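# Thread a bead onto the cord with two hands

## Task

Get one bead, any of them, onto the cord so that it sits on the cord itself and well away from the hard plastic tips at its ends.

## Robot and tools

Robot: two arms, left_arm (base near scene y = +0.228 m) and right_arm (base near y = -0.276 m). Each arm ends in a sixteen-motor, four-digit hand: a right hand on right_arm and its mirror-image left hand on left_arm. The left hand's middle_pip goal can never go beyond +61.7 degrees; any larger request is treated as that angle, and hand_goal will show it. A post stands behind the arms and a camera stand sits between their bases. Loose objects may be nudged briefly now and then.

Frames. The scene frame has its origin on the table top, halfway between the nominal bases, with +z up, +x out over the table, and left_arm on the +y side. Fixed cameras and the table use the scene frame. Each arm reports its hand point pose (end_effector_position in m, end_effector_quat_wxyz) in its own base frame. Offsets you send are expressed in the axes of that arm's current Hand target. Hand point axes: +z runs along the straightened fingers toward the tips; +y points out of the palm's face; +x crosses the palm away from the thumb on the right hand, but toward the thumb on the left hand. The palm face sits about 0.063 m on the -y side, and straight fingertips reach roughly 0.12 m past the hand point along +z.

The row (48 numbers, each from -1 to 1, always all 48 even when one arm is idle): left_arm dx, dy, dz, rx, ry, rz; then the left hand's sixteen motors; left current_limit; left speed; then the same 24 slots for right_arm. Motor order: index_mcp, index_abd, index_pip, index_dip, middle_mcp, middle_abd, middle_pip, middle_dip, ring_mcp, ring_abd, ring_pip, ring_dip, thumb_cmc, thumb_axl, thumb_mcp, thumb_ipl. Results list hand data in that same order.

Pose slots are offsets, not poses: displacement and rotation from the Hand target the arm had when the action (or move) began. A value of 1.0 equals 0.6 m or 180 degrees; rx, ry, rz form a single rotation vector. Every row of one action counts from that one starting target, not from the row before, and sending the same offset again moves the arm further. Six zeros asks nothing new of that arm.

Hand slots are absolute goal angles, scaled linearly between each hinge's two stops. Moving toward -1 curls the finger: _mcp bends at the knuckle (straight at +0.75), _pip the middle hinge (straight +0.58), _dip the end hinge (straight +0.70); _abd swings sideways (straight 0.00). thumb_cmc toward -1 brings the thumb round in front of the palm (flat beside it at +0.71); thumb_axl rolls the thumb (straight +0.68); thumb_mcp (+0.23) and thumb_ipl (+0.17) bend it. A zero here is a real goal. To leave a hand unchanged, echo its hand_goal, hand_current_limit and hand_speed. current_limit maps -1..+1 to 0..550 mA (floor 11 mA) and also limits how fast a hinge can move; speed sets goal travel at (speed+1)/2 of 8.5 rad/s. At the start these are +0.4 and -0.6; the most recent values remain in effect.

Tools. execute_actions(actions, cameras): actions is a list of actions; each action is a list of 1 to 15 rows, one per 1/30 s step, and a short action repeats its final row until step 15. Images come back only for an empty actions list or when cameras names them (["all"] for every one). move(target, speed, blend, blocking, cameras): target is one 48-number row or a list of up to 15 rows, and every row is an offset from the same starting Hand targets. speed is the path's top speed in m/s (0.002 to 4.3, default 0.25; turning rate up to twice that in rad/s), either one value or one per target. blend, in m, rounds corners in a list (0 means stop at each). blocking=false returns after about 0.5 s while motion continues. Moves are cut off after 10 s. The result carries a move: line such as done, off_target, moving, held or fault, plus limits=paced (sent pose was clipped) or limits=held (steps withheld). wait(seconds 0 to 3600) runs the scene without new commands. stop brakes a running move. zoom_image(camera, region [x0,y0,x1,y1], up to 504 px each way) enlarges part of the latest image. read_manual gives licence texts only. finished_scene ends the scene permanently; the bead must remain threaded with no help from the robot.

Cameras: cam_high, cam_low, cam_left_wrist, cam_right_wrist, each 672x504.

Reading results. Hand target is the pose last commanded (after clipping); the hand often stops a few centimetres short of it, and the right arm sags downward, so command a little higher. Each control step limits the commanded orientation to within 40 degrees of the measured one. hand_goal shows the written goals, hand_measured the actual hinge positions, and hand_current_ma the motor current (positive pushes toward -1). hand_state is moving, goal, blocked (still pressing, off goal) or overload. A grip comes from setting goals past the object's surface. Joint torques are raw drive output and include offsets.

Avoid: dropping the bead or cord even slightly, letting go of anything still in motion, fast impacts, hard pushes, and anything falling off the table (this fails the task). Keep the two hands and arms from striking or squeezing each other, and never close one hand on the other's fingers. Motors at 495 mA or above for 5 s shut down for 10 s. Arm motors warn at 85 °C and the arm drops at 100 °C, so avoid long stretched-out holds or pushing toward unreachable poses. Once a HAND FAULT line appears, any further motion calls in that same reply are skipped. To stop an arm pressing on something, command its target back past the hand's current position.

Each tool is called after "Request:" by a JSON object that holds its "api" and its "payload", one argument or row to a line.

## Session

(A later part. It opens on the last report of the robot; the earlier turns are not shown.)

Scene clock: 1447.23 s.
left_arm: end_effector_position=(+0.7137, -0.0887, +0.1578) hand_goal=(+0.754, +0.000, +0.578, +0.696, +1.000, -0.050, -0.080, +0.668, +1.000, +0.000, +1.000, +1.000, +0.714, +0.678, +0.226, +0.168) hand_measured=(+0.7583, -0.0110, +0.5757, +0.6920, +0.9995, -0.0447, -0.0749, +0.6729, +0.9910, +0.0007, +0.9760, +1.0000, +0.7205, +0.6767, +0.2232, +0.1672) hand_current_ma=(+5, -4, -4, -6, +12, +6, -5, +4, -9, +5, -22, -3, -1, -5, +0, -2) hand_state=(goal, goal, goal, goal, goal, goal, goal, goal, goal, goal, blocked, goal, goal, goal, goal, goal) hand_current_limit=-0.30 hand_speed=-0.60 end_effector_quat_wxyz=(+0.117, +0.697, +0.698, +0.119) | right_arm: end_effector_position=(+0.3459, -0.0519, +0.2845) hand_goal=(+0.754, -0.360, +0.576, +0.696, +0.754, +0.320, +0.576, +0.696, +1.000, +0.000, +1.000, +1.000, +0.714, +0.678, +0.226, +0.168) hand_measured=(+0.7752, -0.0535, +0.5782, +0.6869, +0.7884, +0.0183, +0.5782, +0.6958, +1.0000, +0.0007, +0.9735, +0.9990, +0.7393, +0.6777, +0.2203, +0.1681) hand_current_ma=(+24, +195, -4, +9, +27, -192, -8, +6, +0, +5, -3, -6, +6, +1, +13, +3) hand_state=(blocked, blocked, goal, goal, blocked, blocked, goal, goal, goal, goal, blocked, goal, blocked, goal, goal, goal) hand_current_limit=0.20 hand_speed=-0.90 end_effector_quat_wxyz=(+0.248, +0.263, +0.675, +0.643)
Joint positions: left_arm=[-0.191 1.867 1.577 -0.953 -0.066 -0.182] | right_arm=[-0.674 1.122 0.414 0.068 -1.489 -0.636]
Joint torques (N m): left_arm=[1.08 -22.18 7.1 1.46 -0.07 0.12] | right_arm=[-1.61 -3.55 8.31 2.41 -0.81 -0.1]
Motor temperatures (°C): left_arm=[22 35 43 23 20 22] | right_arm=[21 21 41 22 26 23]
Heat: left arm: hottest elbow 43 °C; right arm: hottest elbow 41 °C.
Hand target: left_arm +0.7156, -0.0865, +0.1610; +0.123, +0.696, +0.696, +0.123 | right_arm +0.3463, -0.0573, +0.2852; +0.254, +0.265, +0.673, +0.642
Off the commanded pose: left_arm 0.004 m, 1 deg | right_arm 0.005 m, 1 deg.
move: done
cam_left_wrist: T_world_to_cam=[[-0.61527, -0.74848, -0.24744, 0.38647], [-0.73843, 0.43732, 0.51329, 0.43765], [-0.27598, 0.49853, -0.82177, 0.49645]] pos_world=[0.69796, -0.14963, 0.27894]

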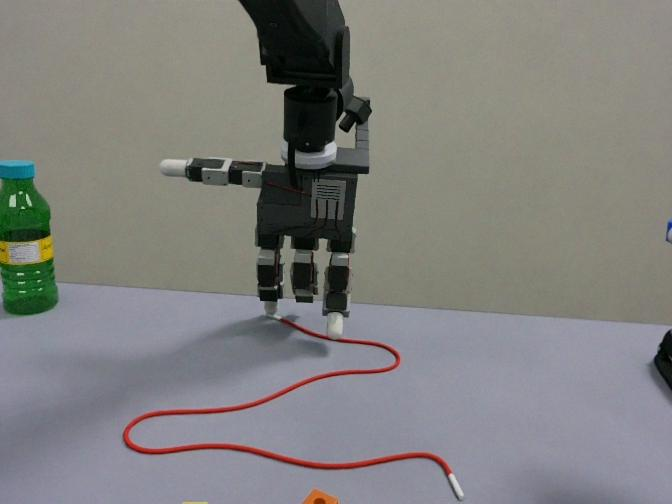

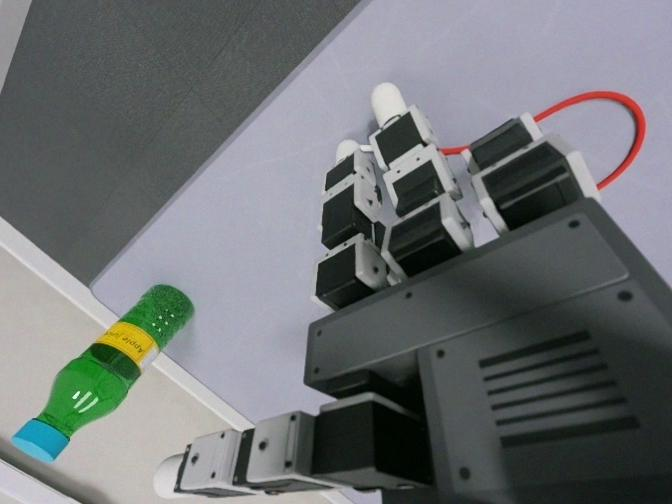

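Request:
{"api": "move", "payload": {
  "target": [
    [0,-0.0028,0.0145,0,0,0, 0.754,0,0.577,0.696,1,-0.05,-0.08,0.667,1,0,1,1,0.714,0.678,0.226,0.168,-0.3,-0.6, 0,0,0,0,0,0, 0.754,-0.36,0.576,0.696,0.754,0.32,0.576,0.696,1,0,1,1,0.714,0.678,0.226,0.168,0.2,-0.9]
  ],
  "speed": 0.03,
  "cameras": ["cam_low","cam_left_wrist"]
}}

Request:
{"api": "zoom_image", "payload": {
  "camera": "cam_left_wrist",
  "region": [290, 50, 430, 190]
}}

Request:
{"api": "zoom_image", "payload": {
  "camera": "cam_low",
  "region": [220, 240, 340, 350]
}}

Scene clock: 1465.37 s.
left_arm: end_effector_position=(+0.7157, -0.0896, +0.1573) hand_goal=(+0.754, +0.000, +0.578, +0.696, +1.000, -0.050, -0.080, +0.668, +1.000, +0.000, +1.000, +1.000, +0.714, +0.678, +0.226, +0.168) hand_measured=(+0.7486, -0.0257, +0.5744, +0.6907, +0.9995, -0.0462, -0.0749, +0.6729, +0.9910, +0.0007, +0.9760, +1.0000, +0.7205, +0.6777, +0.2232, +0.1672) hand_current_ma=(+2, -7, -2, -6, +5, +5, -9, +1, -15, -1, -21, -1, +0, -9, +4, -1) hand_state=(goal, blocked, goal, goal, goal, goal, goal, goal, goal, goal, blocked, goal, goal, goal, goal, goal) hand_current_limit=-0.30 hand_speed=-0.60 end_effector_quat_wxyz=(+0.123, +0.696, +0.697, +0.122) | right_arm: end_effector_position=(+0.3459, -0.0519, +0.2845) hand_goal=(+0.754, -0.360, +0.576, +0.696, +0.754, +0.320, +0.576, +0.696, +1.000, +0.000, +1.000, +1.000, +0.714, +0.678, +0.226, +0.168) hand_measured=(+0.7752, -0.0535, +0.5795, +0.6869, +0.7884, +0.0197, +0.5782, +0.6971, +0.9995, +0.0007, +0.9735, +0.9990, +0.7393, +0.6777, +0.2203, +0.1681) hand_current_ma=(+21, +204, -8, +4, +27, -189, -7, +6, +2, +7, -11, -7, +7, +7, -1, -4) hand_state=(blocked, blocked, goal, goal, blocked, blocked, goal, goal, goal, goal, blocked, goal, blocked, goal, goal, goal) hand_current_limit=0.20 hand_speed=-0.90 end_effector_quat_wxyz=(+0.248, +0.263, +0.675, +0.643)
Joint positions: left_arm=[-0.191 1.867 1.571 -0.932 -0.063 -0.182] | right_arm=[-0.674 1.122 0.414 0.068 -1.489 -0.636]
Joint torques (N m): left_arm=[1.2 -21.3 6.95 1.42 -0.17 0.12] | right_arm=[-1.49 -3.49 8.27 2.4 -0.81 -0.1]
Heat: left arm: hottest elbow 43 °C; right arm: hottest elbow 41 °C.
Hand target: left_arm +0.7171, -0.0865, +0.1523; +0.123, +0.696, +0.696, +0.123 | right_arm +0.3463, -0.0573, +0.2852; +0.254, +0.265, +0.673, +0.642
Off the commanded pose: left_arm 0.006 m, 0 deg | right_arm 0.005 m, 1 deg.
move: done
cam_left_wrist: T_world_to_cam=[[-0.61279, -0.74923, -0.25128, 0.38555], [-0.74452, 0.44079, 0.50139, 0.4463], [-0.26489, 0.49433, -0.82793, 0.48969]] pos_world=[0.69826, -0.14993, 0.27855]

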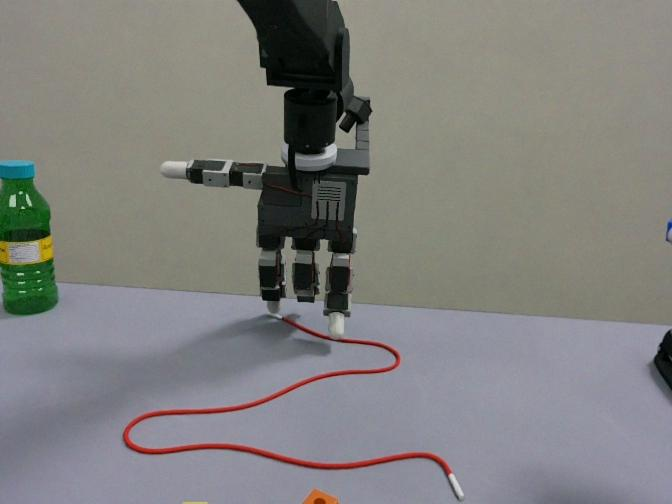

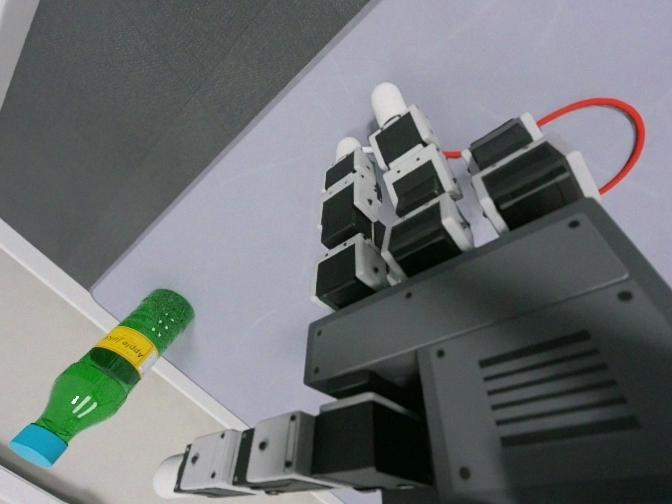

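Scaled by 3.600 from the camera's image (finer frame: 960x720).

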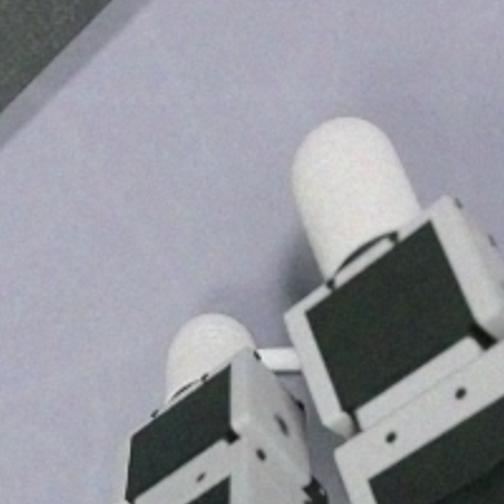

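Scaled by 4.200 from the camera's image (finer frame: 960x720).

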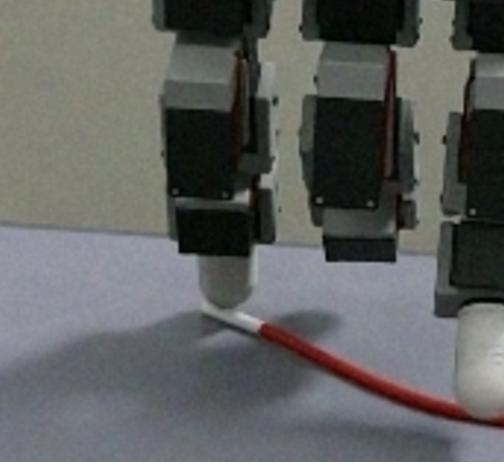

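Request:
{"api": "move", "payload": {
  "target": [
    [0,0.0627,0.0235,0,0,0, 0.754,0,0.577,0.696,1,-0.05,-0.08,0.667,1,0,1,1,0.714,0.678,0.226,0.168,-0.3,-0.6, 0,0,0,0,0,0, 0.754,-0.36,0.576,0.696,0.754,0.32,0.576,0.696,1,0,1,1,0.714,0.678,0.226,0.168,0.2,-0.9]
  ],
  "speed": 0.04,
  "cameras": ["cam_low","cam_left_wrist"]
}}

Request:
{"api": "zoom_image", "payload": {
  "camera": "cam_left_wrist",
  "region": [290, 50, 430, 190]
}}

Request:
{"api": "zoom_image", "payload": {
  "camera": "cam_low",
  "region": [220, 240, 340, 350]
}}

Scene clock: 1477.87 s.
left_arm: end_effector_position=(+0.7445, -0.0913, +0.1548) hand_goal=(+0.754, +0.000, +0.578, +0.696, +1.000, -0.050, -0.080, +0.668, +1.000, +0.000, +1.000, +1.000, +0.714, +0.678, +0.226, +0.168) hand_measured=(+0.7619, -0.0110, +0.5834, +0.7009, +1.0000, -0.0447, -0.0749, +0.6729, +0.9910, -0.0008, +0.9760, +0.9990, +0.7205, +0.6777, +0.2222, +0.1681) hand_current_ma=(+6, +2, -3, -3, +8, +6, -5, +6, -16, +3, -22, -4, -1, -7, +3, -1) hand_state=(goal, goal, goal, goal, goal, goal, goal, goal, goal, goal, blocked, goal, goal, goal, goal, goal) hand_current_limit=-0.30 hand_speed=-0.60 end_effector_quat_wxyz=(+0.124, +0.697, +0.696, +0.122) | right_arm: end_effector_position=(+0.3459, -0.0519, +0.2845) hand_goal=(+0.754, -0.360, +0.576, +0.696, +0.754, +0.320, +0.576, +0.696, +1.000, +0.000, +1.000, +1.000, +0.714, +0.678, +0.226, +0.168) hand_measured=(+0.7752, -0.0550, +0.5782, +0.6856, +0.7884, +0.0183, +0.5782, +0.6958, +0.9995, +0.0007, +0.9735, +0.9990, +0.7406, +0.6767, +0.2203, +0.1681) hand_current_ma=(+11, +204, -11, +12, +27, -197, -16, +4, +5, +12, -16, -6, +10, -4, +8, -6) hand_state=(blocked, blocked, goal, goal, blocked, blocked, goal, goal, goal, goal, blocked, goal, blocked, goal, goal, goal) hand_current_limit=0.20 hand_speed=-0.90 end_effector_quat_wxyz=(+0.248, +0.263, +0.675, +0.643)
Joint positions: left_arm=[-0.184 1.941 1.675 -0.96 -0.06 -0.173] | right_arm=[-0.674 1.122 0.414 0.068 -1.489 -0.636]
Joint torques (N m): left_arm=[1.49 -20.37 10.54 0.47 -0.15 0.14] | right_arm=[-1.55 -3.55 8.28 2.4 -0.8 -0.1]
Heat: left arm: hottest elbow 43 °C; right arm: hottest elbow 41 °C.
Hand target: left_arm +0.7573, -0.0866, +0.1522; +0.123, +0.696, +0.696, +0.123 | right_arm +0.3463, -0.0573, +0.2852; +0.254, +0.265, +0.673, +0.642
Off the commanded pose: left_arm 0.014 m, 0 deg | right_arm 0.005 m, 1 deg.
move: off_target (left_arm)
cam_left_wrist: T_world_to_cam=[[-0.61481, -0.74731, -0.25205, 0.40312], [-0.74393, 0.44341, 0.49995, 0.46972], [-0.26186, 0.49488, -0.82857, 0.49408]] pos_world=[0.72666, -0.15153, 0.27615]

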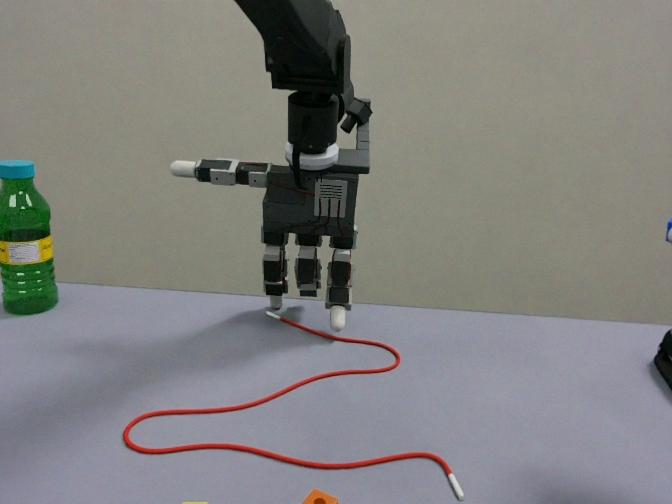

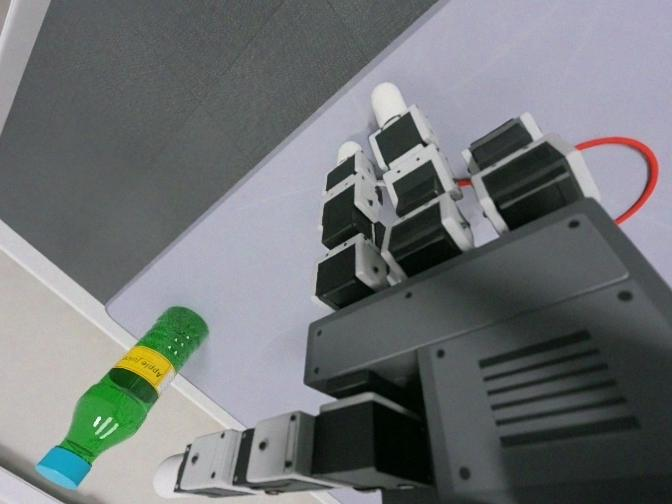

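Scaled by 3.600 from the camera's image (finer frame: 960x720).

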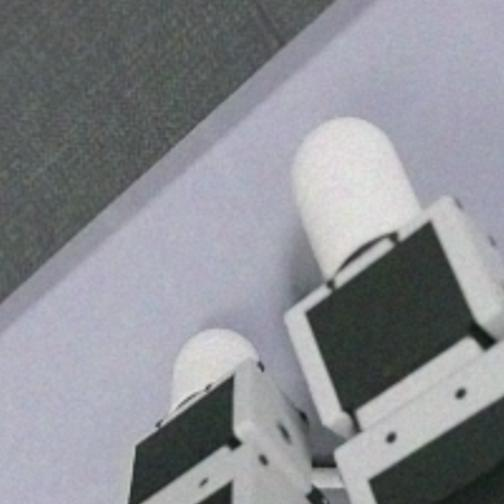

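Scaled by 4.200 from the camera's image (finer frame: 960x720).

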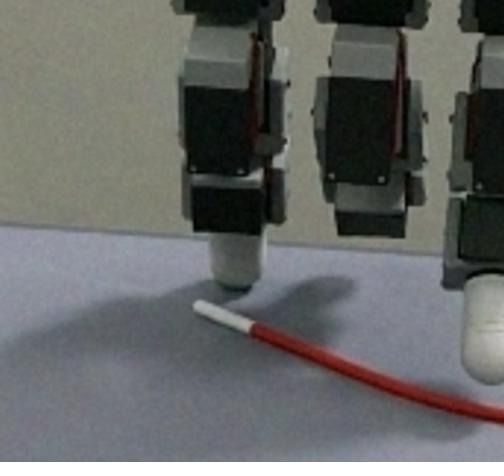

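Request:
{"api": "move", "payload": {
  "target": [
    [0,-0.02,-0.05,0,0,0, 0.754,0,0.577,0.696,1,-0.05,-0.08,0.667,1,0,1,1,0.714,0.678,0.226,0.168,0.2,-0.6, 0,0,0,0,0,0, 0.754,-0.36,0.576,0.696,0.754,0.32,0.576,0.696,1,0,1,1,0.714,0.678,0.226,0.168,0.2,-0.9],
    [-0.0033,-0.1577,-0.1372,-0.2222,0,0, 0.754,0,0.577,0.696,0,-0.1,0.2,0.4,0,0,0.2,0.4,0.714,0.678,0.226,0.168,0.2,-0.6, 0,0,0,0,0,0, 0.754,-0.36,0.576,0.696,0.754,0.32,0.576,0.696,1,0,1,1,0.714,0.678,0.226,0.168,0.2,-0.9]
  ],
  "speed": 0.1,
  "cameras": ["cam_low","cam_high","cam_left_wrist"]
}}

Scene clock: 1562.90 s.
left_arm: end_effector_position=(+0.6398, -0.0836, +0.1905) hand_goal=(+0.754, +0.000, +0.578, +0.696, +0.000, -0.100, +0.200, +0.400, +0.000, +0.000, +0.200, +0.400, +0.714, +0.678, +0.226, +0.168) hand_measured=(+0.7607, -0.0081, +0.5834, +0.6958, +0.0214, -0.0975, +0.2049, +0.4002, +0.0202, -0.0008, +0.2061, +0.4002, +0.7205, +0.6767, +0.2232, +0.1672) hand_current_ma=(+1, -1, +4, -2, +22, -1, -8, +2, +1, +7, -8, -3, +1, -6, +1, +2) hand_state=(goal, goal, goal, goal, blocked, goal, goal, goal, blocked, goal, goal, goal, goal, goal, goal, goal) hand_current_limit=0.20 hand_speed=-0.60 end_effector_quat_wxyz=(+0.347, +0.613, +0.620, +0.347) | right_arm: end_effector_position=(+0.3459, -0.0519, +0.2845) hand_goal=(+0.754, -0.360, +0.576, +0.696, +0.754, +0.320, +0.576, +0.696, +1.000, +0.000, +1.000, +1.000, +0.714, +0.678, +0.226, +0.168) hand_measured=(+0.7764, -0.0550, +0.5782, +0.6856, +0.7896, +0.0183, +0.5782, +0.6958, +1.0000, +0.0007, +0.9735, +0.9990, +0.7393, +0.6767, +0.2203, +0.1681) hand_current_ma=(+31, +196, -11, +10, +32, -187, -5, +4, +10, +6, -13, -8, +11, +4, +3, -7) hand_state=(blocked, blocked, goal, goal, blocked, blocked, goal, goal, goal, goal, blocked, goal, blocked, goal, goal, goal) hand_current_limit=0.20 hand_speed=-0.90 end_effector_quat_wxyz=(+0.248, +0.263, +0.675, +0.643)
Joint positions: left_arm=[-0.236 1.637 0.9 0.179 -0.206 -0.132] | right_arm=[-0.674 1.122 0.414 0.068 -1.489 -0.636]
Joint torques (N m): left_arm=[0.32 -16.5 6.61 2.92 -0.33 0.18] | right_arm=[-1.61 -3.55 8.29 2.4 -0.81 -0.1]
Motor temperatures (°C): left_arm=[21 39 53 23 20 22] | right_arm=[21 21 41 22 26 23]
Heat: left arm: hottest elbow 53 °C; right arm: hottest elbow 41 °C.
Hand target: left_arm +0.6402, -0.0886, +0.1969; +0.353, +0.613, +0.612, +0.353 | right_arm +0.3463, -0.0573, +0.2852; +0.254, +0.265, +0.673, +0.642
Off the commanded pose: left_arm 0.008 m, 1 deg | right_arm 0.005 m, 1 deg.
move: done
cam_left_wrist: T_world_to_cam=[[-0.31257, -0.75309, -0.57893, 0.22197], [-0.89832, 0.43245, -0.07752, 0.57841], [0.30873, 0.49583, -0.81169, 0.12414]] pos_world=[0.55065, -0.14452, 0.2741]
Images, in order (width x height): cam_high 672x504, cam_low 672x504, cam_left_wrist 672x504.

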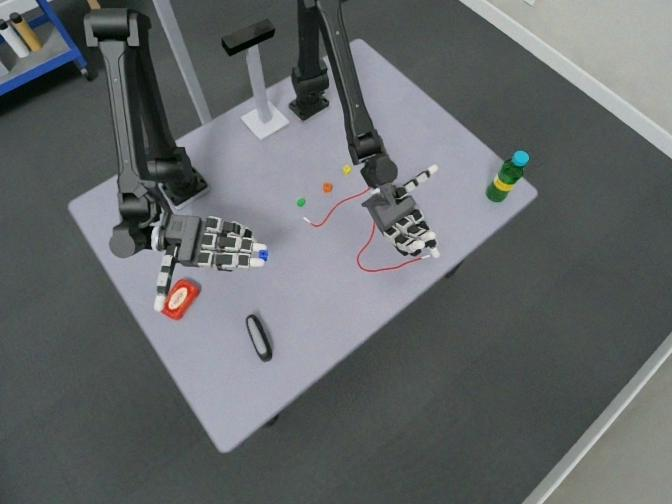

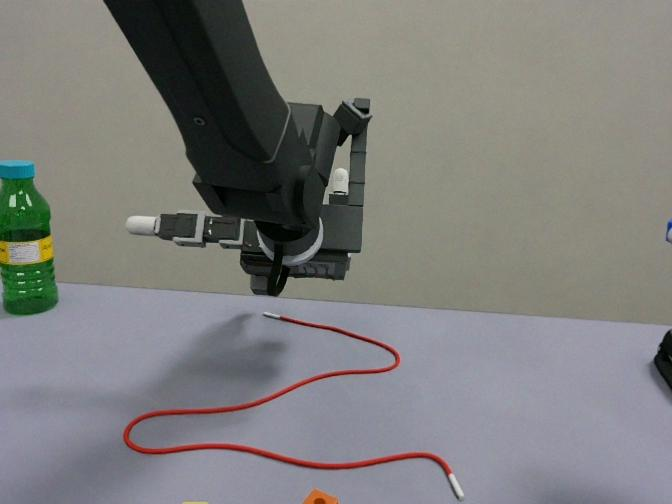

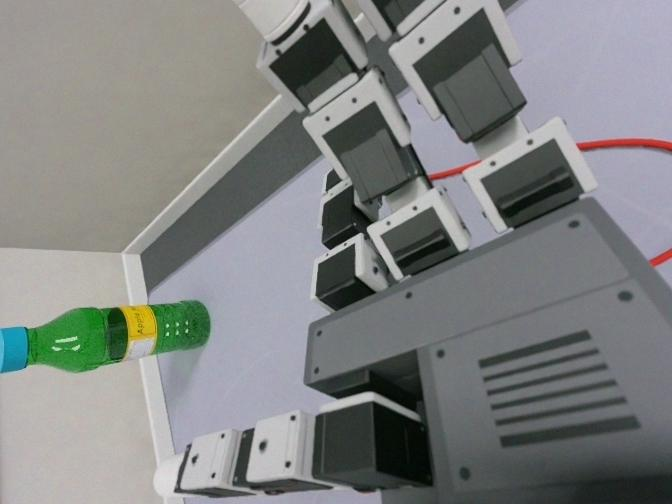

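Request:
{"api": "move", "payload": {
  "target": [
    [0,0,0,0,0,0, 0.754,0,0.577,0.696,-1,0,0.139,0.261,-0.207,0,-0.883,-0.029,0.714,0.678,0.226,0.168,0.2,-0.6, 0,0,0,0,0,0, 0.754,-0.36,0.576,0.696,0.754,0.32,0.576,0.696,1,0,1,1,0.714,0.678,0.226,0.168,0.2,-0.9]
  ],
  "speed": 0.1,
  "cameras": ["cam_low","cam_left_wrist"]
}}

Scene clock: 1593.70 s.
left_arm: end_effector_position=(+0.6398, -0.0836, +0.1905) hand_goal=(+0.754, +0.000, +0.578, +0.696, -1.000, +0.000, +0.140, +0.262, -0.206, +0.000, -0.882, -0.028, +0.714, +0.678, +0.226, +0.168) hand_measured=(+0.7619, -0.0081, +0.5834, +0.6958, -1.0000, +0.0065, +0.1343, +0.2575, -0.1908, -0.0008, -0.8858, -0.0330, +0.7205, +0.6777, +0.2222, +0.1681) hand_current_ma=(+7, -1, +2, -6, +9, +5, -11, +4, -3, +3, -8, -2, -4, -9, +2, +0) hand_state=(goal, goal, goal, goal, goal, goal, goal, goal, goal, goal, goal, goal, goal, goal, goal, goal) hand_current_limit=0.20 hand_speed=-0.60 end_effector_quat_wxyz=(+0.347, +0.613, +0.619, +0.347) | right_arm: end_effector_position=(+0.3459, -0.0519, +0.2845) hand_goal=(+0.754, -0.360, +0.576, +0.696, +0.754, +0.320, +0.576, +0.696, +1.000, +0.000, +1.000, +1.000, +0.714, +0.678, +0.226, +0.168) hand_measured=(+0.7752, -0.0535, +0.5782, +0.6856, +0.7896, +0.0183, +0.5782, +0.6971, +1.0000, +0.0007, +0.9735, +0.9990, +0.7406, +0.6777, +0.2203, +0.1681) hand_current_ma=(+20, +202, -16, +11, +26, -181, -3, +1, +6, +2, -10, +1, +7, -2, +3, -7) hand_state=(blocked, blocked, goal, goal, blocked, blocked, goal, goal, goal, goal, blocked, goal, blocked, goal, goal, goal) hand_current_limit=0.20 hand_speed=-0.90 end_effector_quat_wxyz=(+0.248, +0.263, +0.675, +0.643)
Joint positions: left_arm=[-0.236 1.637 0.9 0.179 -0.206 -0.131] | right_arm=[-0.674 1.122 0.414 0.068 -1.489 -0.636]
Joint torques (N m): left_arm=[0.32 -16.32 6.6 2.81 -0.32 0.18] | right_arm=[-1.49 -3.55 8.29 2.41 -0.81 -0.11]
Motor temperatures (°C): left_arm=[21 38 48 24 20 22] | right_arm=[21 21 41 22 26 23]
Heat: left arm: hottest elbow 48 °C; right arm: hottest elbow 41 °C.
Hand target: left_arm +0.6402, -0.0886, +0.1969; +0.353, +0.613, +0.612, +0.354 | right_arm +0.3463, -0.0573, +0.2852; +0.254, +0.265, +0.673, +0.642
Off the commanded pose: left_arm 0.008 m, 1 deg | right_arm 0.005 m, 1 deg.
move: done
cam_left_wrist: T_world_to_cam=[[-0.31259, -0.75259, -0.57956, 0.22215], [-0.89832, 0.43252, -0.07714, 0.57835], [0.30873, 0.49652, -0.81127, 0.12418]] pos_world=[0.55065, -0.14462, 0.27411]

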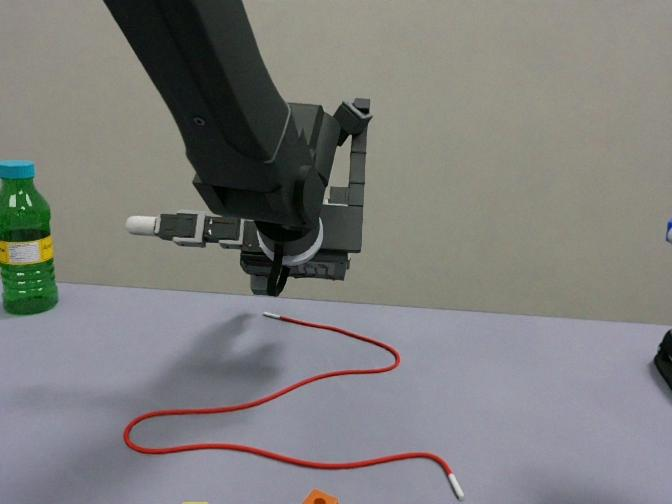

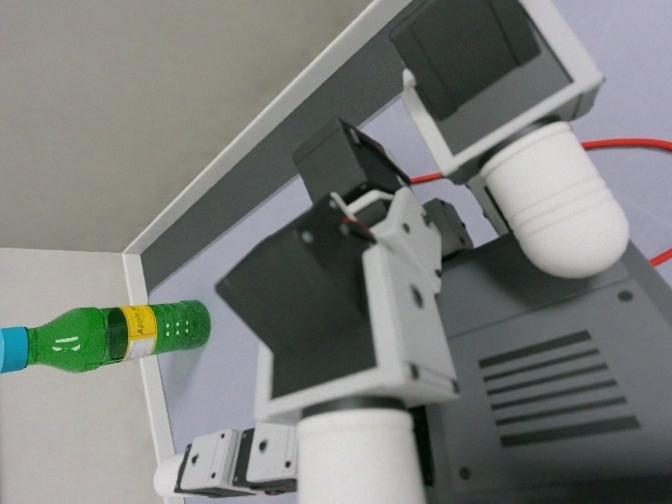

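Request:
{"api": "move", "payload": {
  "target": [
    [0.0142,0.0382,0.1063,0.2222,0,0, 0.754,0,0.577,0.696,1,-0.05,-0.08,0.667,1,0,1,1,0.714,0.678,0.226,0.168,0.2,-0.3, 0,0,0,0,0,0, 0.754,-0.36,0.576,0.696,0.754,0.32,0.576,0.696,1,0,1,1,0.714,0.678,0.226,0.168,0.2,-0.9]
  ],
  "speed": 0.12,
  "cameras": ["cam_low","cam_left_wrist"]
}}

Request:
{"api": "zoom_image", "payload": {
  "camera": "cam_left_wrist",
  "region": [290, 50, 430, 190]
}}

Request:
{"api": "zoom_image", "payload": {
  "camera": "cam_low",
  "region": [220, 240, 340, 350]
}}

Scene clock: 1643.10 s.
left_arm: end_effector_position=(+0.6920, -0.0832, +0.1725) hand_goal=(+0.754, +0.000, +0.578, +0.696, +1.000, -0.050, -0.080, +0.668, +1.000, +0.000, +1.000, +1.000, +0.714, +0.678, +0.226, +0.168) hand_measured=(+0.7619, -0.0066, +0.5821, +0.7009, +0.9995, -0.0550, -0.0736, +0.6729, +0.9935, -0.0037, +0.9735, +0.9952, +0.7217, +0.6777, +0.2222, +0.1672) hand_current_ma=(+7, -1, +5, -4, +11, +2, -7, +3, -16, +3, -21, -3, +0, -7, +1, -2) hand_state=(goal, goal, goal, goal, goal, goal, goal, goal, goal, goal, blocked, goal, goal, goal, goal, goal) hand_current_limit=0.20 hand_speed=-0.30 end_effector_quat_wxyz=(+0.112, +0.704, +0.692, +0.118) | right_arm: end_effector_position=(+0.3459, -0.0519, +0.2845) hand_goal=(+0.754, -0.360, +0.576, +0.696, +0.754, +0.320, +0.576, +0.696, +1.000, +0.000, +1.000, +1.000, +0.714, +0.678, +0.226, +0.168) hand_measured=(+0.7752, -0.0535, +0.5782, +0.6856, +0.7884, +0.0183, +0.5782, +0.6958, +0.9995, +0.0007, +0.9735, +0.9990, +0.7406, +0.6777, +0.2203, +0.1672) hand_current_ma=(+17, +189, -6, +8, +27, -185, -12, -6, +6, +7, -14, -8, +7, -3, +1, +1) hand_state=(blocked, blocked, goal, goal, blocked, blocked, goal, goal, goal, goal, blocked, goal, blocked, goal, goal, goal) hand_current_limit=0.20 hand_speed=-0.90 end_effector_quat_wxyz=(+0.248, +0.263, +0.675, +0.643)
Joint positions: left_arm=[-0.186 1.801 1.525 -0.973 -0.065 -0.158] | right_arm=[-0.674 1.122 0.414 0.068 -1.489 -0.636]
Joint torques (N m): left_arm=[1.32 -19.08 10.8 0.44 -0.02 -0.04] | right_arm=[-1.55 -3.55 8.28 2.41 -0.81 -0.1]
Heat: left arm: hottest elbow 46 °C; right arm: hottest elbow 41 °C.
Hand target: left_arm +0.7069, -0.0800, +0.1849; +0.123, +0.697, +0.696, +0.123 | right_arm +0.3463, -0.0573, +0.2852; +0.254, +0.265, +0.673, +0.642
Off the commanded pose: left_arm 0.020 m, 2 deg | right_arm 0.005 m, 1 deg.
move: off_target (left_arm)
cam_left_wrist: T_world_to_cam=[[-0.63045, -0.73542, -0.24838, 0.39259], [-0.72658, 0.4465, 0.52223, 0.40259], [-0.27315, 0.5097, -0.81584, 0.49775]] pos_world=[0.67599, -0.14474, 0.29335]

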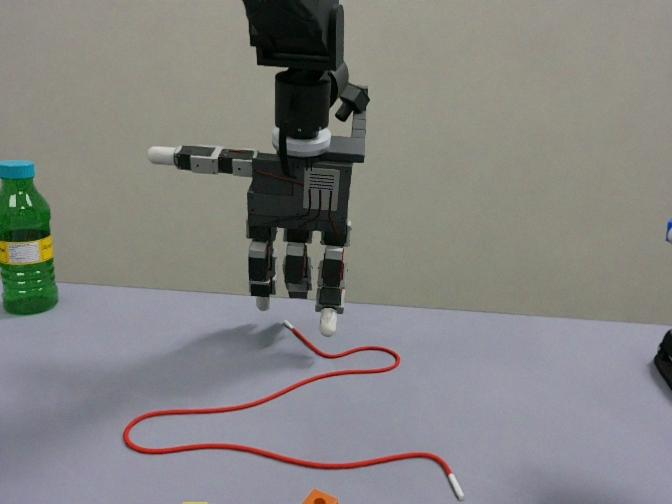

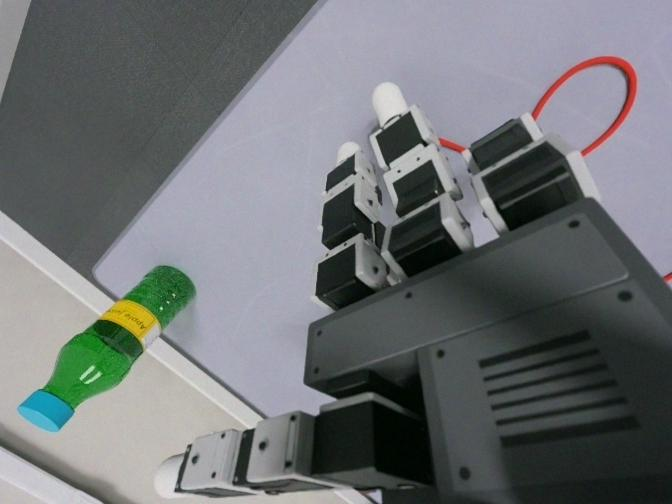

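Scaled by 3.600 from the camera's image (finer frame: 960x720).

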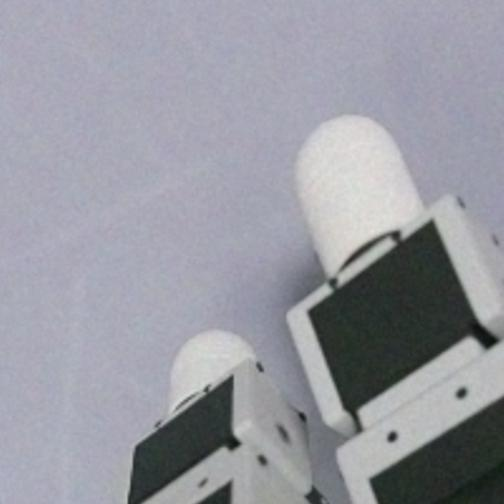

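Scaled by 4.200 from the camera's image (finer frame: 960x720).

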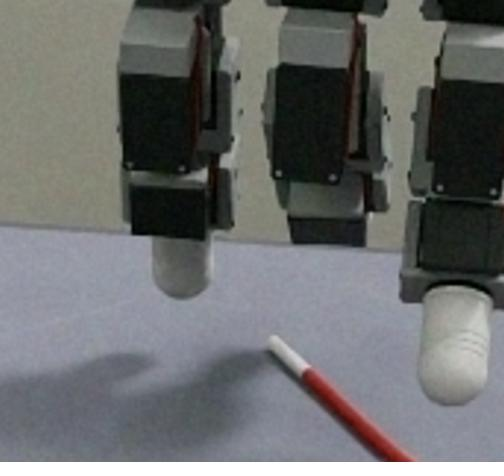

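Request:
{"api": "move", "payload": {
  "target": [
    [-0.055,-0.0288,0.0213,0,0,0, 0.754,0,0.577,0.696,1,-0.05,-0.08,0.667,1,0,1,1,0.714,0.678,0.226,0.168,0.2,-0.3, 0,0,0,0,0,0, 0.754,-0.36,0.576,0.696,0.754,0.32,0.576,0.696,1,0,1,1,0.714,0.678,0.226,0.168,0.2,-0.9]
  ],
  "speed": 0.08,
  "cameras": ["cam_low","cam_left_wrist"]
}}

Request:
{"api": "zoom_image", "payload": {
  "camera": "cam_left_wrist",
  "region": [290, 50, 430, 190]
}}

Request:
{"api": "zoom_image", "payload": {
  "camera": "cam_low",
  "region": [240, 260, 360, 370]
}}

Scene clock: 1671.17 s.
left_arm: end_effector_position=(+0.6901, -0.1129, +0.1735) hand_goal=(+0.754, +0.000, +0.578, +0.696, +1.000, -0.050, -0.080, +0.668, +1.000, +0.000, +1.000, +1.000, +0.714, +0.678, +0.226, +0.168) hand_measured=(+0.7619, -0.0081, +0.5821, +0.7022, +0.9995, -0.0506, -0.0736, +0.6716, +0.9947, -0.0037, +0.9735, +0.9952, +0.7217, +0.6777, +0.2222, +0.1681) hand_current_ma=(+1, +2, +1, +0, +9, +0, -2, +4, -10, +2, -21, -3, -4, -8, +2, +2) hand_state=(goal, goal, goal, goal, goal, goal, goal, goal, goal, goal, blocked, goal, goal, goal, goal, goal) hand_current_limit=0.20 hand_speed=-0.30 end_effector_quat_wxyz=(+0.122, +0.700, +0.693, +0.121) | right_arm: end_effector_position=(+0.3459, -0.0519, +0.2845) hand_goal=(+0.754, -0.360, +0.576, +0.696, +0.754, +0.320, +0.576, +0.696, +1.000, +0.000, +1.000, +1.000, +0.714, +0.678, +0.226, +0.168) hand_measured=(+0.7764, -0.0550, +0.5782, +0.6856, +0.7896, +0.0197, +0.5782, +0.6958, +0.9995, +0.0007, +0.9735, +0.9990, +0.7406, +0.6777, +0.2203, +0.1672) hand_current_ma=(+12, +198, -6, +18, +24, -186, +0, +1, +9, +5, -22, +1, +9, +1, +7, +0) hand_state=(blocked, blocked, goal, goal, blocked, blocked, goal, goal, goal, goal, blocked, goal, blocked, goal, goal, goal) hand_current_limit=0.20 hand_speed=-0.90 end_effector_quat_wxyz=(+0.248, +0.263, +0.675, +0.643)
Joint positions: left_arm=[-0.238 1.804 1.525 -0.954 -0.078 -0.215] | right_arm=[-0.674 1.122 0.414 0.068 -1.489 -0.636]
Joint torques (N m): left_arm=[0.79 -19.19 7.77 1.52 -0.31 -0.06] | right_arm=[-1.55 -3.6 8.29 2.39 -0.8 -0.1]
Heat: left arm: hottest elbow 47 °C; right arm: hottest elbow 41 °C.
Hand target: left_arm +0.6951, -0.1130, +0.1671; +0.123, +0.696, +0.696, +0.123 | right_arm +0.3463, -0.0573, +0.2852; +0.254, +0.265, +0.673, +0.642
Off the commanded pose: left_arm 0.008 m, 1 deg | right_arm 0.005 m, 1 deg.
move: done
cam_left_wrist: T_world_to_cam=[[-0.62169, -0.74146, -0.25247, 0.36381], [-0.73853, 0.44752, 0.50428, 0.42548], [-0.26092, 0.49996, -0.82581, 0.5054]] pos_world=[0.67227, -0.17334, 0.29465]

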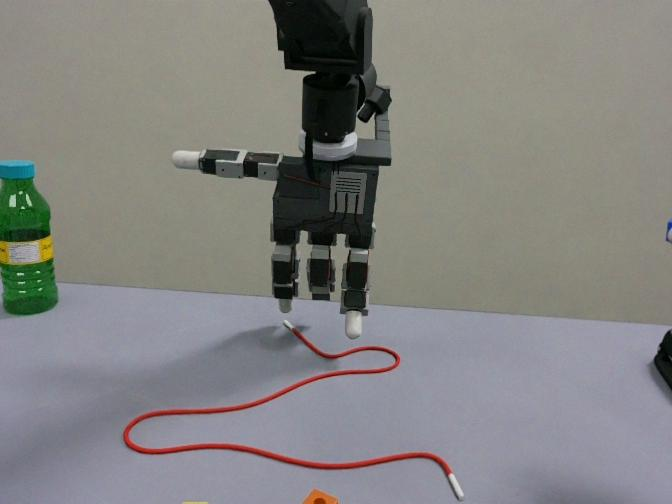

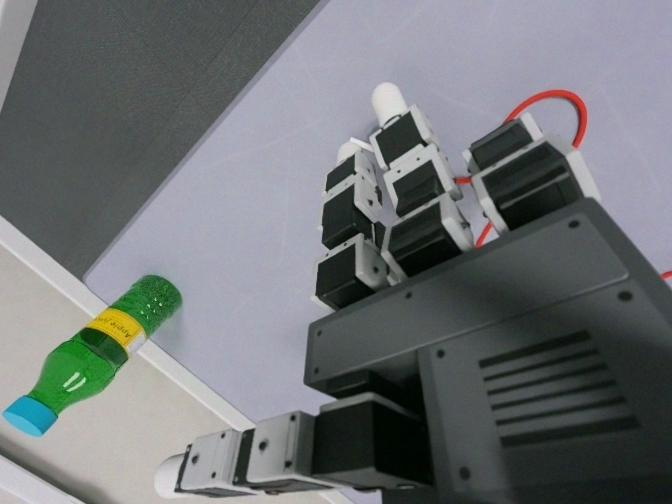

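Scaled by 3.600 from the camera's image (finer frame: 960x720).

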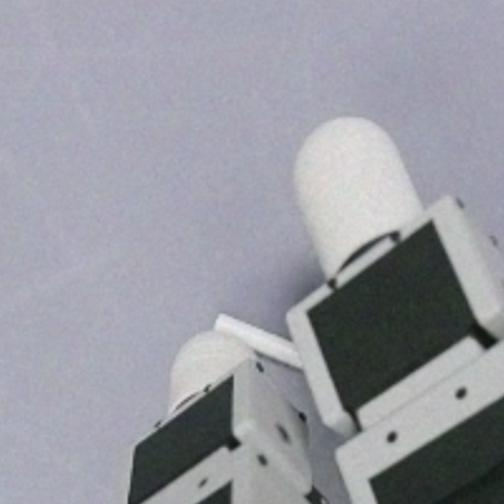

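Scaled by 4.200 from the camera's image (finer frame: 960x720).

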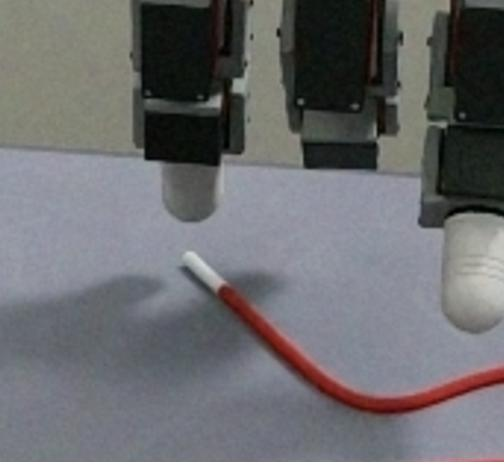

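Request:
{"api": "move", "payload": {
  "target": [
    [-0.0092,-0.011,0.0255,0,0,0, 0.754,0,0.577,0.696,1,-0.05,-0.08,0.667,1,0,1,1,0.714,0.678,0.226,0.168,0.2,-0.3, 0,0,0,0,0,0, 0.754,-0.36,0.576,0.696,0.754,0.32,0.576,0.696,1,0,1,1,0.714,0.678,0.226,0.168,0.2,-0.9]
  ],
  "speed": 0.03,
  "cameras": ["cam_low","cam_left_wrist"]
}}

Request:
{"api": "zoom_image", "payload": {
  "camera": "cam_left_wrist",
  "region": [290, 50, 430, 190]
}}

Request:
{"api": "zoom_image", "payload": {
  "camera": "cam_low",
  "region": [240, 260, 360, 370]
}}

Scene clock: 1697.23 s.
left_arm: end_effector_position=(+0.6917, -0.1131, +0.1583) hand_goal=(+0.754, +0.000, +0.578, +0.696, +1.000, -0.050, -0.080, +0.668, +1.000, +0.000, +1.000, +1.000, +0.714, +0.678, +0.226, +0.168) hand_measured=(+0.7595, -0.0066, +0.5821, +0.7009, +0.9995, -0.0491, -0.0723, +0.6729, +0.9935, -0.0037, +0.9735, +0.9952, +0.7217, +0.6777, +0.2222, +0.1672) hand_current_ma=(+5, -2, -1, -4, +13, +3, -6, +3, -8, +0, -21, -3, -3, -6, +4, -5) hand_state=(goal, goal, goal, goal, goal, goal, goal, goal, goal, goal, blocked, goal, goal, goal, goal, goal) hand_current_limit=0.20 hand_speed=-0.30 end_effector_quat_wxyz=(+0.123, +0.697, +0.696, +0.123) | right_arm: end_effector_position=(+0.3459, -0.0519, +0.2845) hand_goal=(+0.754, -0.360, +0.576, +0.696, +0.754, +0.320, +0.576, +0.696, +1.000, +0.000, +1.000, +1.000, +0.714, +0.678, +0.226, +0.168) hand_measured=(+0.7752, -0.0535, +0.5782, +0.6856, +0.7896, +0.0183, +0.5782, +0.6971, +1.0000, +0.0007, +0.9735, +0.9990, +0.7406, +0.6767, +0.2203, +0.1672) hand_current_ma=(+18, +196, -3, -3, +28, -178, -4, +3, +13, +9, -12, -5, +2, +7, +22, -8) hand_state=(blocked, blocked, goal, goal, blocked, blocked, goal, goal, goal, goal, blocked, goal, blocked, goal, goal, goal) hand_current_limit=0.20 hand_speed=-0.90 end_effector_quat_wxyz=(+0.248, +0.263, +0.675, +0.643)
Joint positions: left_arm=[-0.24 1.82 1.505 -0.916 -0.082 -0.224] | right_arm=[-0.674 1.122 0.414 0.068 -1.489 -0.636]
Joint torques (N m): left_arm=[0.38 -19.31 7.46 1.5 -0.28 -0.05] | right_arm=[-1.55 -3.6 8.28 2.39 -0.81 -0.11]
Heat: left arm: hottest elbow 46 °C; right arm: hottest elbow 41 °C.
Hand target: left_arm +0.6941, -0.1186, +0.1504; +0.123, +0.697, +0.696, +0.123 | right_arm +0.3463, -0.0573, +0.2852; +0.254, +0.265, +0.673, +0.642
Off the commanded pose: left_arm 0.010 m, 0 deg | right_arm 0.005 m, 1 deg.
move: done
cam_left_wrist: T_world_to_cam=[[-0.61456, -0.7467, -0.25447, 0.35558], [-0.74389, 0.44117, 0.50199, 0.43772], [-0.26257, 0.4978, -0.82659, 0.49444]] pos_world=[0.67396, -0.17373, 0.27945]

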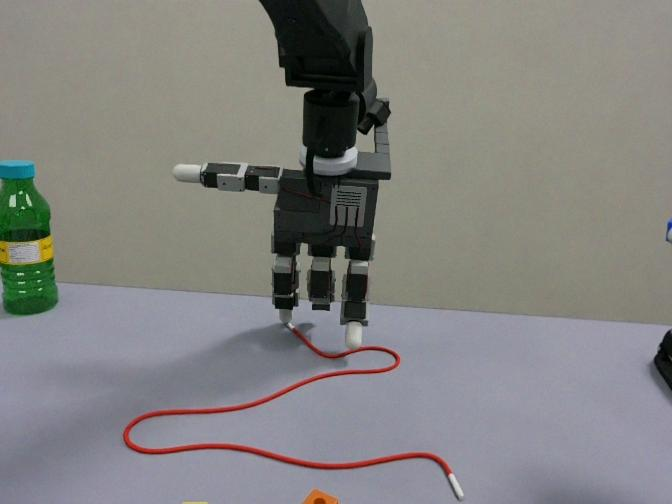

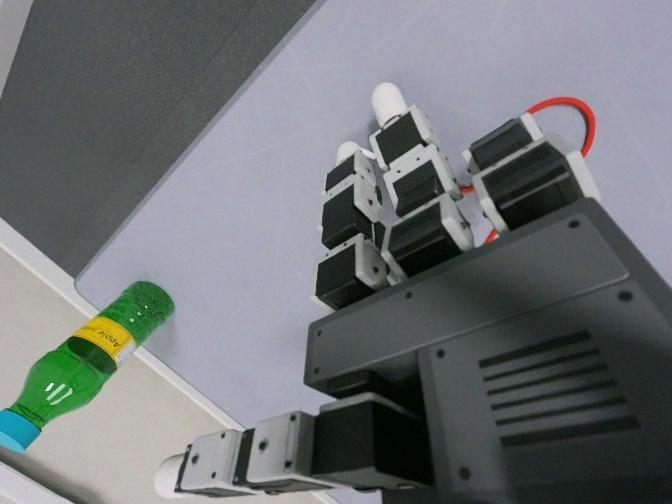

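Scaled by 3.600 from the camera's image (finer frame: 960x720).

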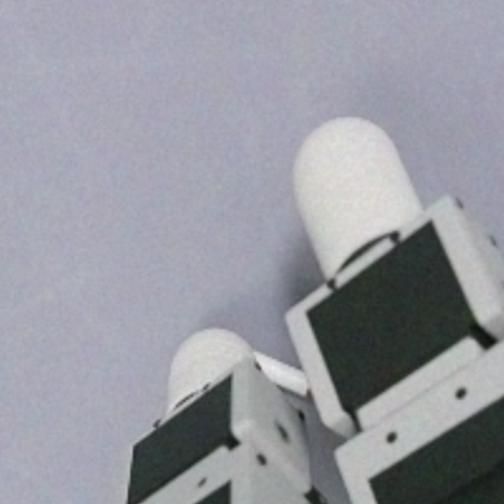

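Scaled by 4.200 from the camera's image (finer frame: 960x720).

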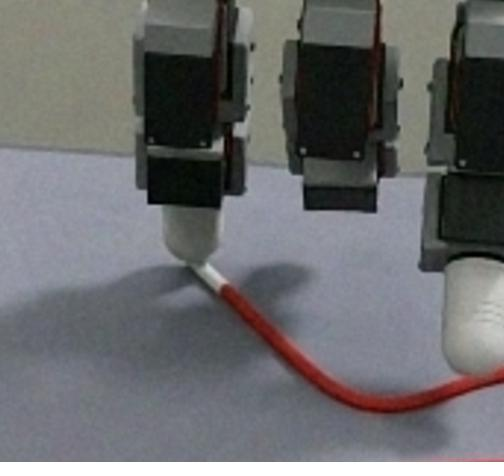

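Request:
{"api": "move", "payload": {
  "target": [
    [-0.016,0.003,-0.010,0,0,0, 0.754,0,0.577,0.696,1,-0.05,-0.08,0.667,1,0,1,1,0.714,0.678,0.226,0.168,0.2,-0.3, 0,0,0,0,0,0, 0.754,-0.36,0.576,0.696,0.754,0.32,0.576,0.696,1,0,1,1,0.714,0.678,0.226,0.168,0.2,-0.9]
  ],
  "speed": 0.05,
  "cameras": ["cam_low","cam_left_wrist"]
}}

Request:
{"api": "zoom_image", "payload": {
  "camera": "cam_left_wrist",
  "region": [290, 50, 430, 190]
}}

Request:
{"api": "zoom_image", "payload": {
  "camera": "cam_low",
  "region": [240, 260, 360, 370]
}}

Scene clock: 1708.73 s.
left_arm: end_effector_position=(+0.6891, -0.1245, +0.1585) hand_goal=(+0.754, +0.000, +0.578, +0.696, +1.000, -0.050, -0.080, +0.668, +1.000, +0.000, +1.000, +1.000, +0.714, +0.678, +0.226, +0.168) hand_measured=(+0.7595, +0.0051, +0.5821, +0.7009, +0.9995, -0.0491, -0.0736, +0.6716, +0.9947, -0.0023, +0.9747, +0.9952, +0.7217, +0.6777, +0.2222, +0.1672) hand_current_ma=(+2, +0, +2, -6, +7, +4, -7, +7, -14, +3, -20, -7, -1, -6, +6, +4) hand_state=(goal, goal, goal, goal, goal, goal, goal, goal, goal, goal, blocked, goal, goal, goal, goal, goal) hand_current_limit=0.20 hand_speed=-0.30 end_effector_quat_wxyz=(+0.123, +0.698, +0.695, +0.123) | right_arm: end_effector_position=(+0.3459, -0.0519, +0.2845) hand_goal=(+0.754, -0.360, +0.576, +0.696, +0.754, +0.320, +0.576, +0.696, +1.000, +0.000, +1.000, +1.000, +0.714, +0.678, +0.226, +0.168) hand_measured=(+0.7752, -0.0550, +0.5795, +0.6856, +0.7884, +0.0183, +0.5782, +0.6958, +1.0000, +0.0007, +0.9735, +0.9990, +0.7393, +0.6767, +0.2203, +0.1672) hand_current_ma=(+7, +190, -3, +0, +31, -187, -3, +9, +0, +5, -13, -10, +14, -2, +14, -13) hand_state=(blocked, blocked, goal, goal, blocked, blocked, goal, goal, goal, goal, blocked, goal, blocked, goal, goal, goal) hand_current_limit=0.20 hand_speed=-0.90 end_effector_quat_wxyz=(+0.248, +0.263, +0.675, +0.643)
Joint positions: left_arm=[-0.26 1.82 1.505 -0.916 -0.086 -0.24] | right_arm=[-0.674 1.122 0.414 0.068 -1.489 -0.636]
Joint torques (N m): left_arm=[0.44 -19.49 8.69 0.69 -0.32 -0.07] | right_arm=[-1.55 -3.6 8.29 2.41 -0.81 -0.11]
Heat: left arm: hottest elbow 46 °C; right arm: hottest elbow 41 °C.
Hand target: left_arm +0.6937, -0.1283, +0.1566; +0.123, +0.697, +0.696, +0.123 | right_arm +0.3463, -0.0573, +0.2852; +0.254, +0.265, +0.673, +0.642
Off the commanded pose: left_arm 0.006 m, 0 deg | right_arm 0.005 m, 1 deg.
move: done
cam_left_wrist: T_world_to_cam=[[-0.61701, -0.74472, -0.25436, 0.34746], [-0.74282, 0.44441, 0.50072, 0.44064], [-0.25986, 0.49789, -0.82739, 0.49784]] pos_world=[0.67107, -0.18493, 0.27965]

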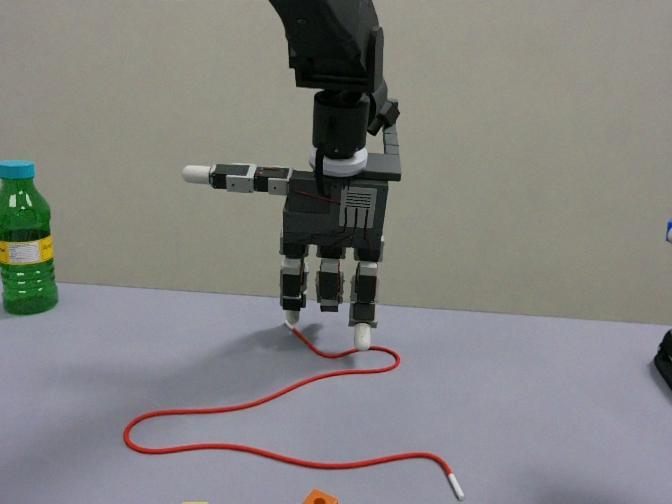

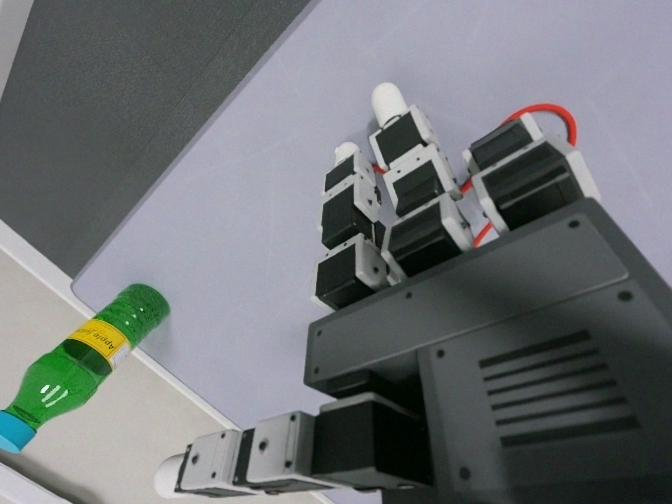

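Scaled by 3.600 from the camera's image (finer frame: 960x720).

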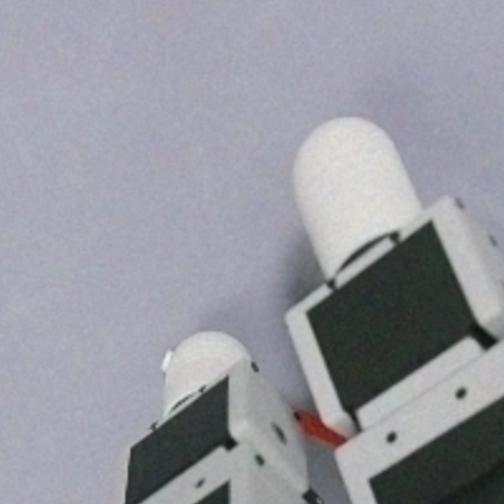

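Scaled by 4.200 from the camera's image (finer frame: 960x720).

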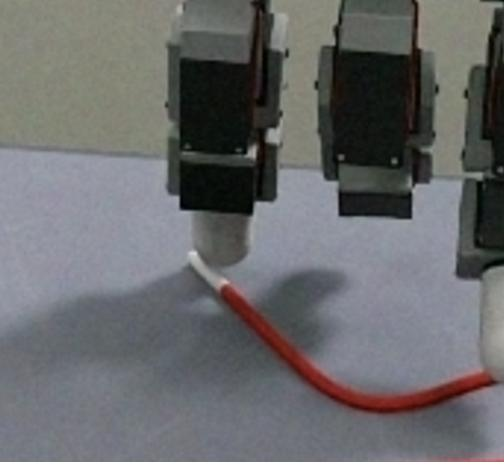

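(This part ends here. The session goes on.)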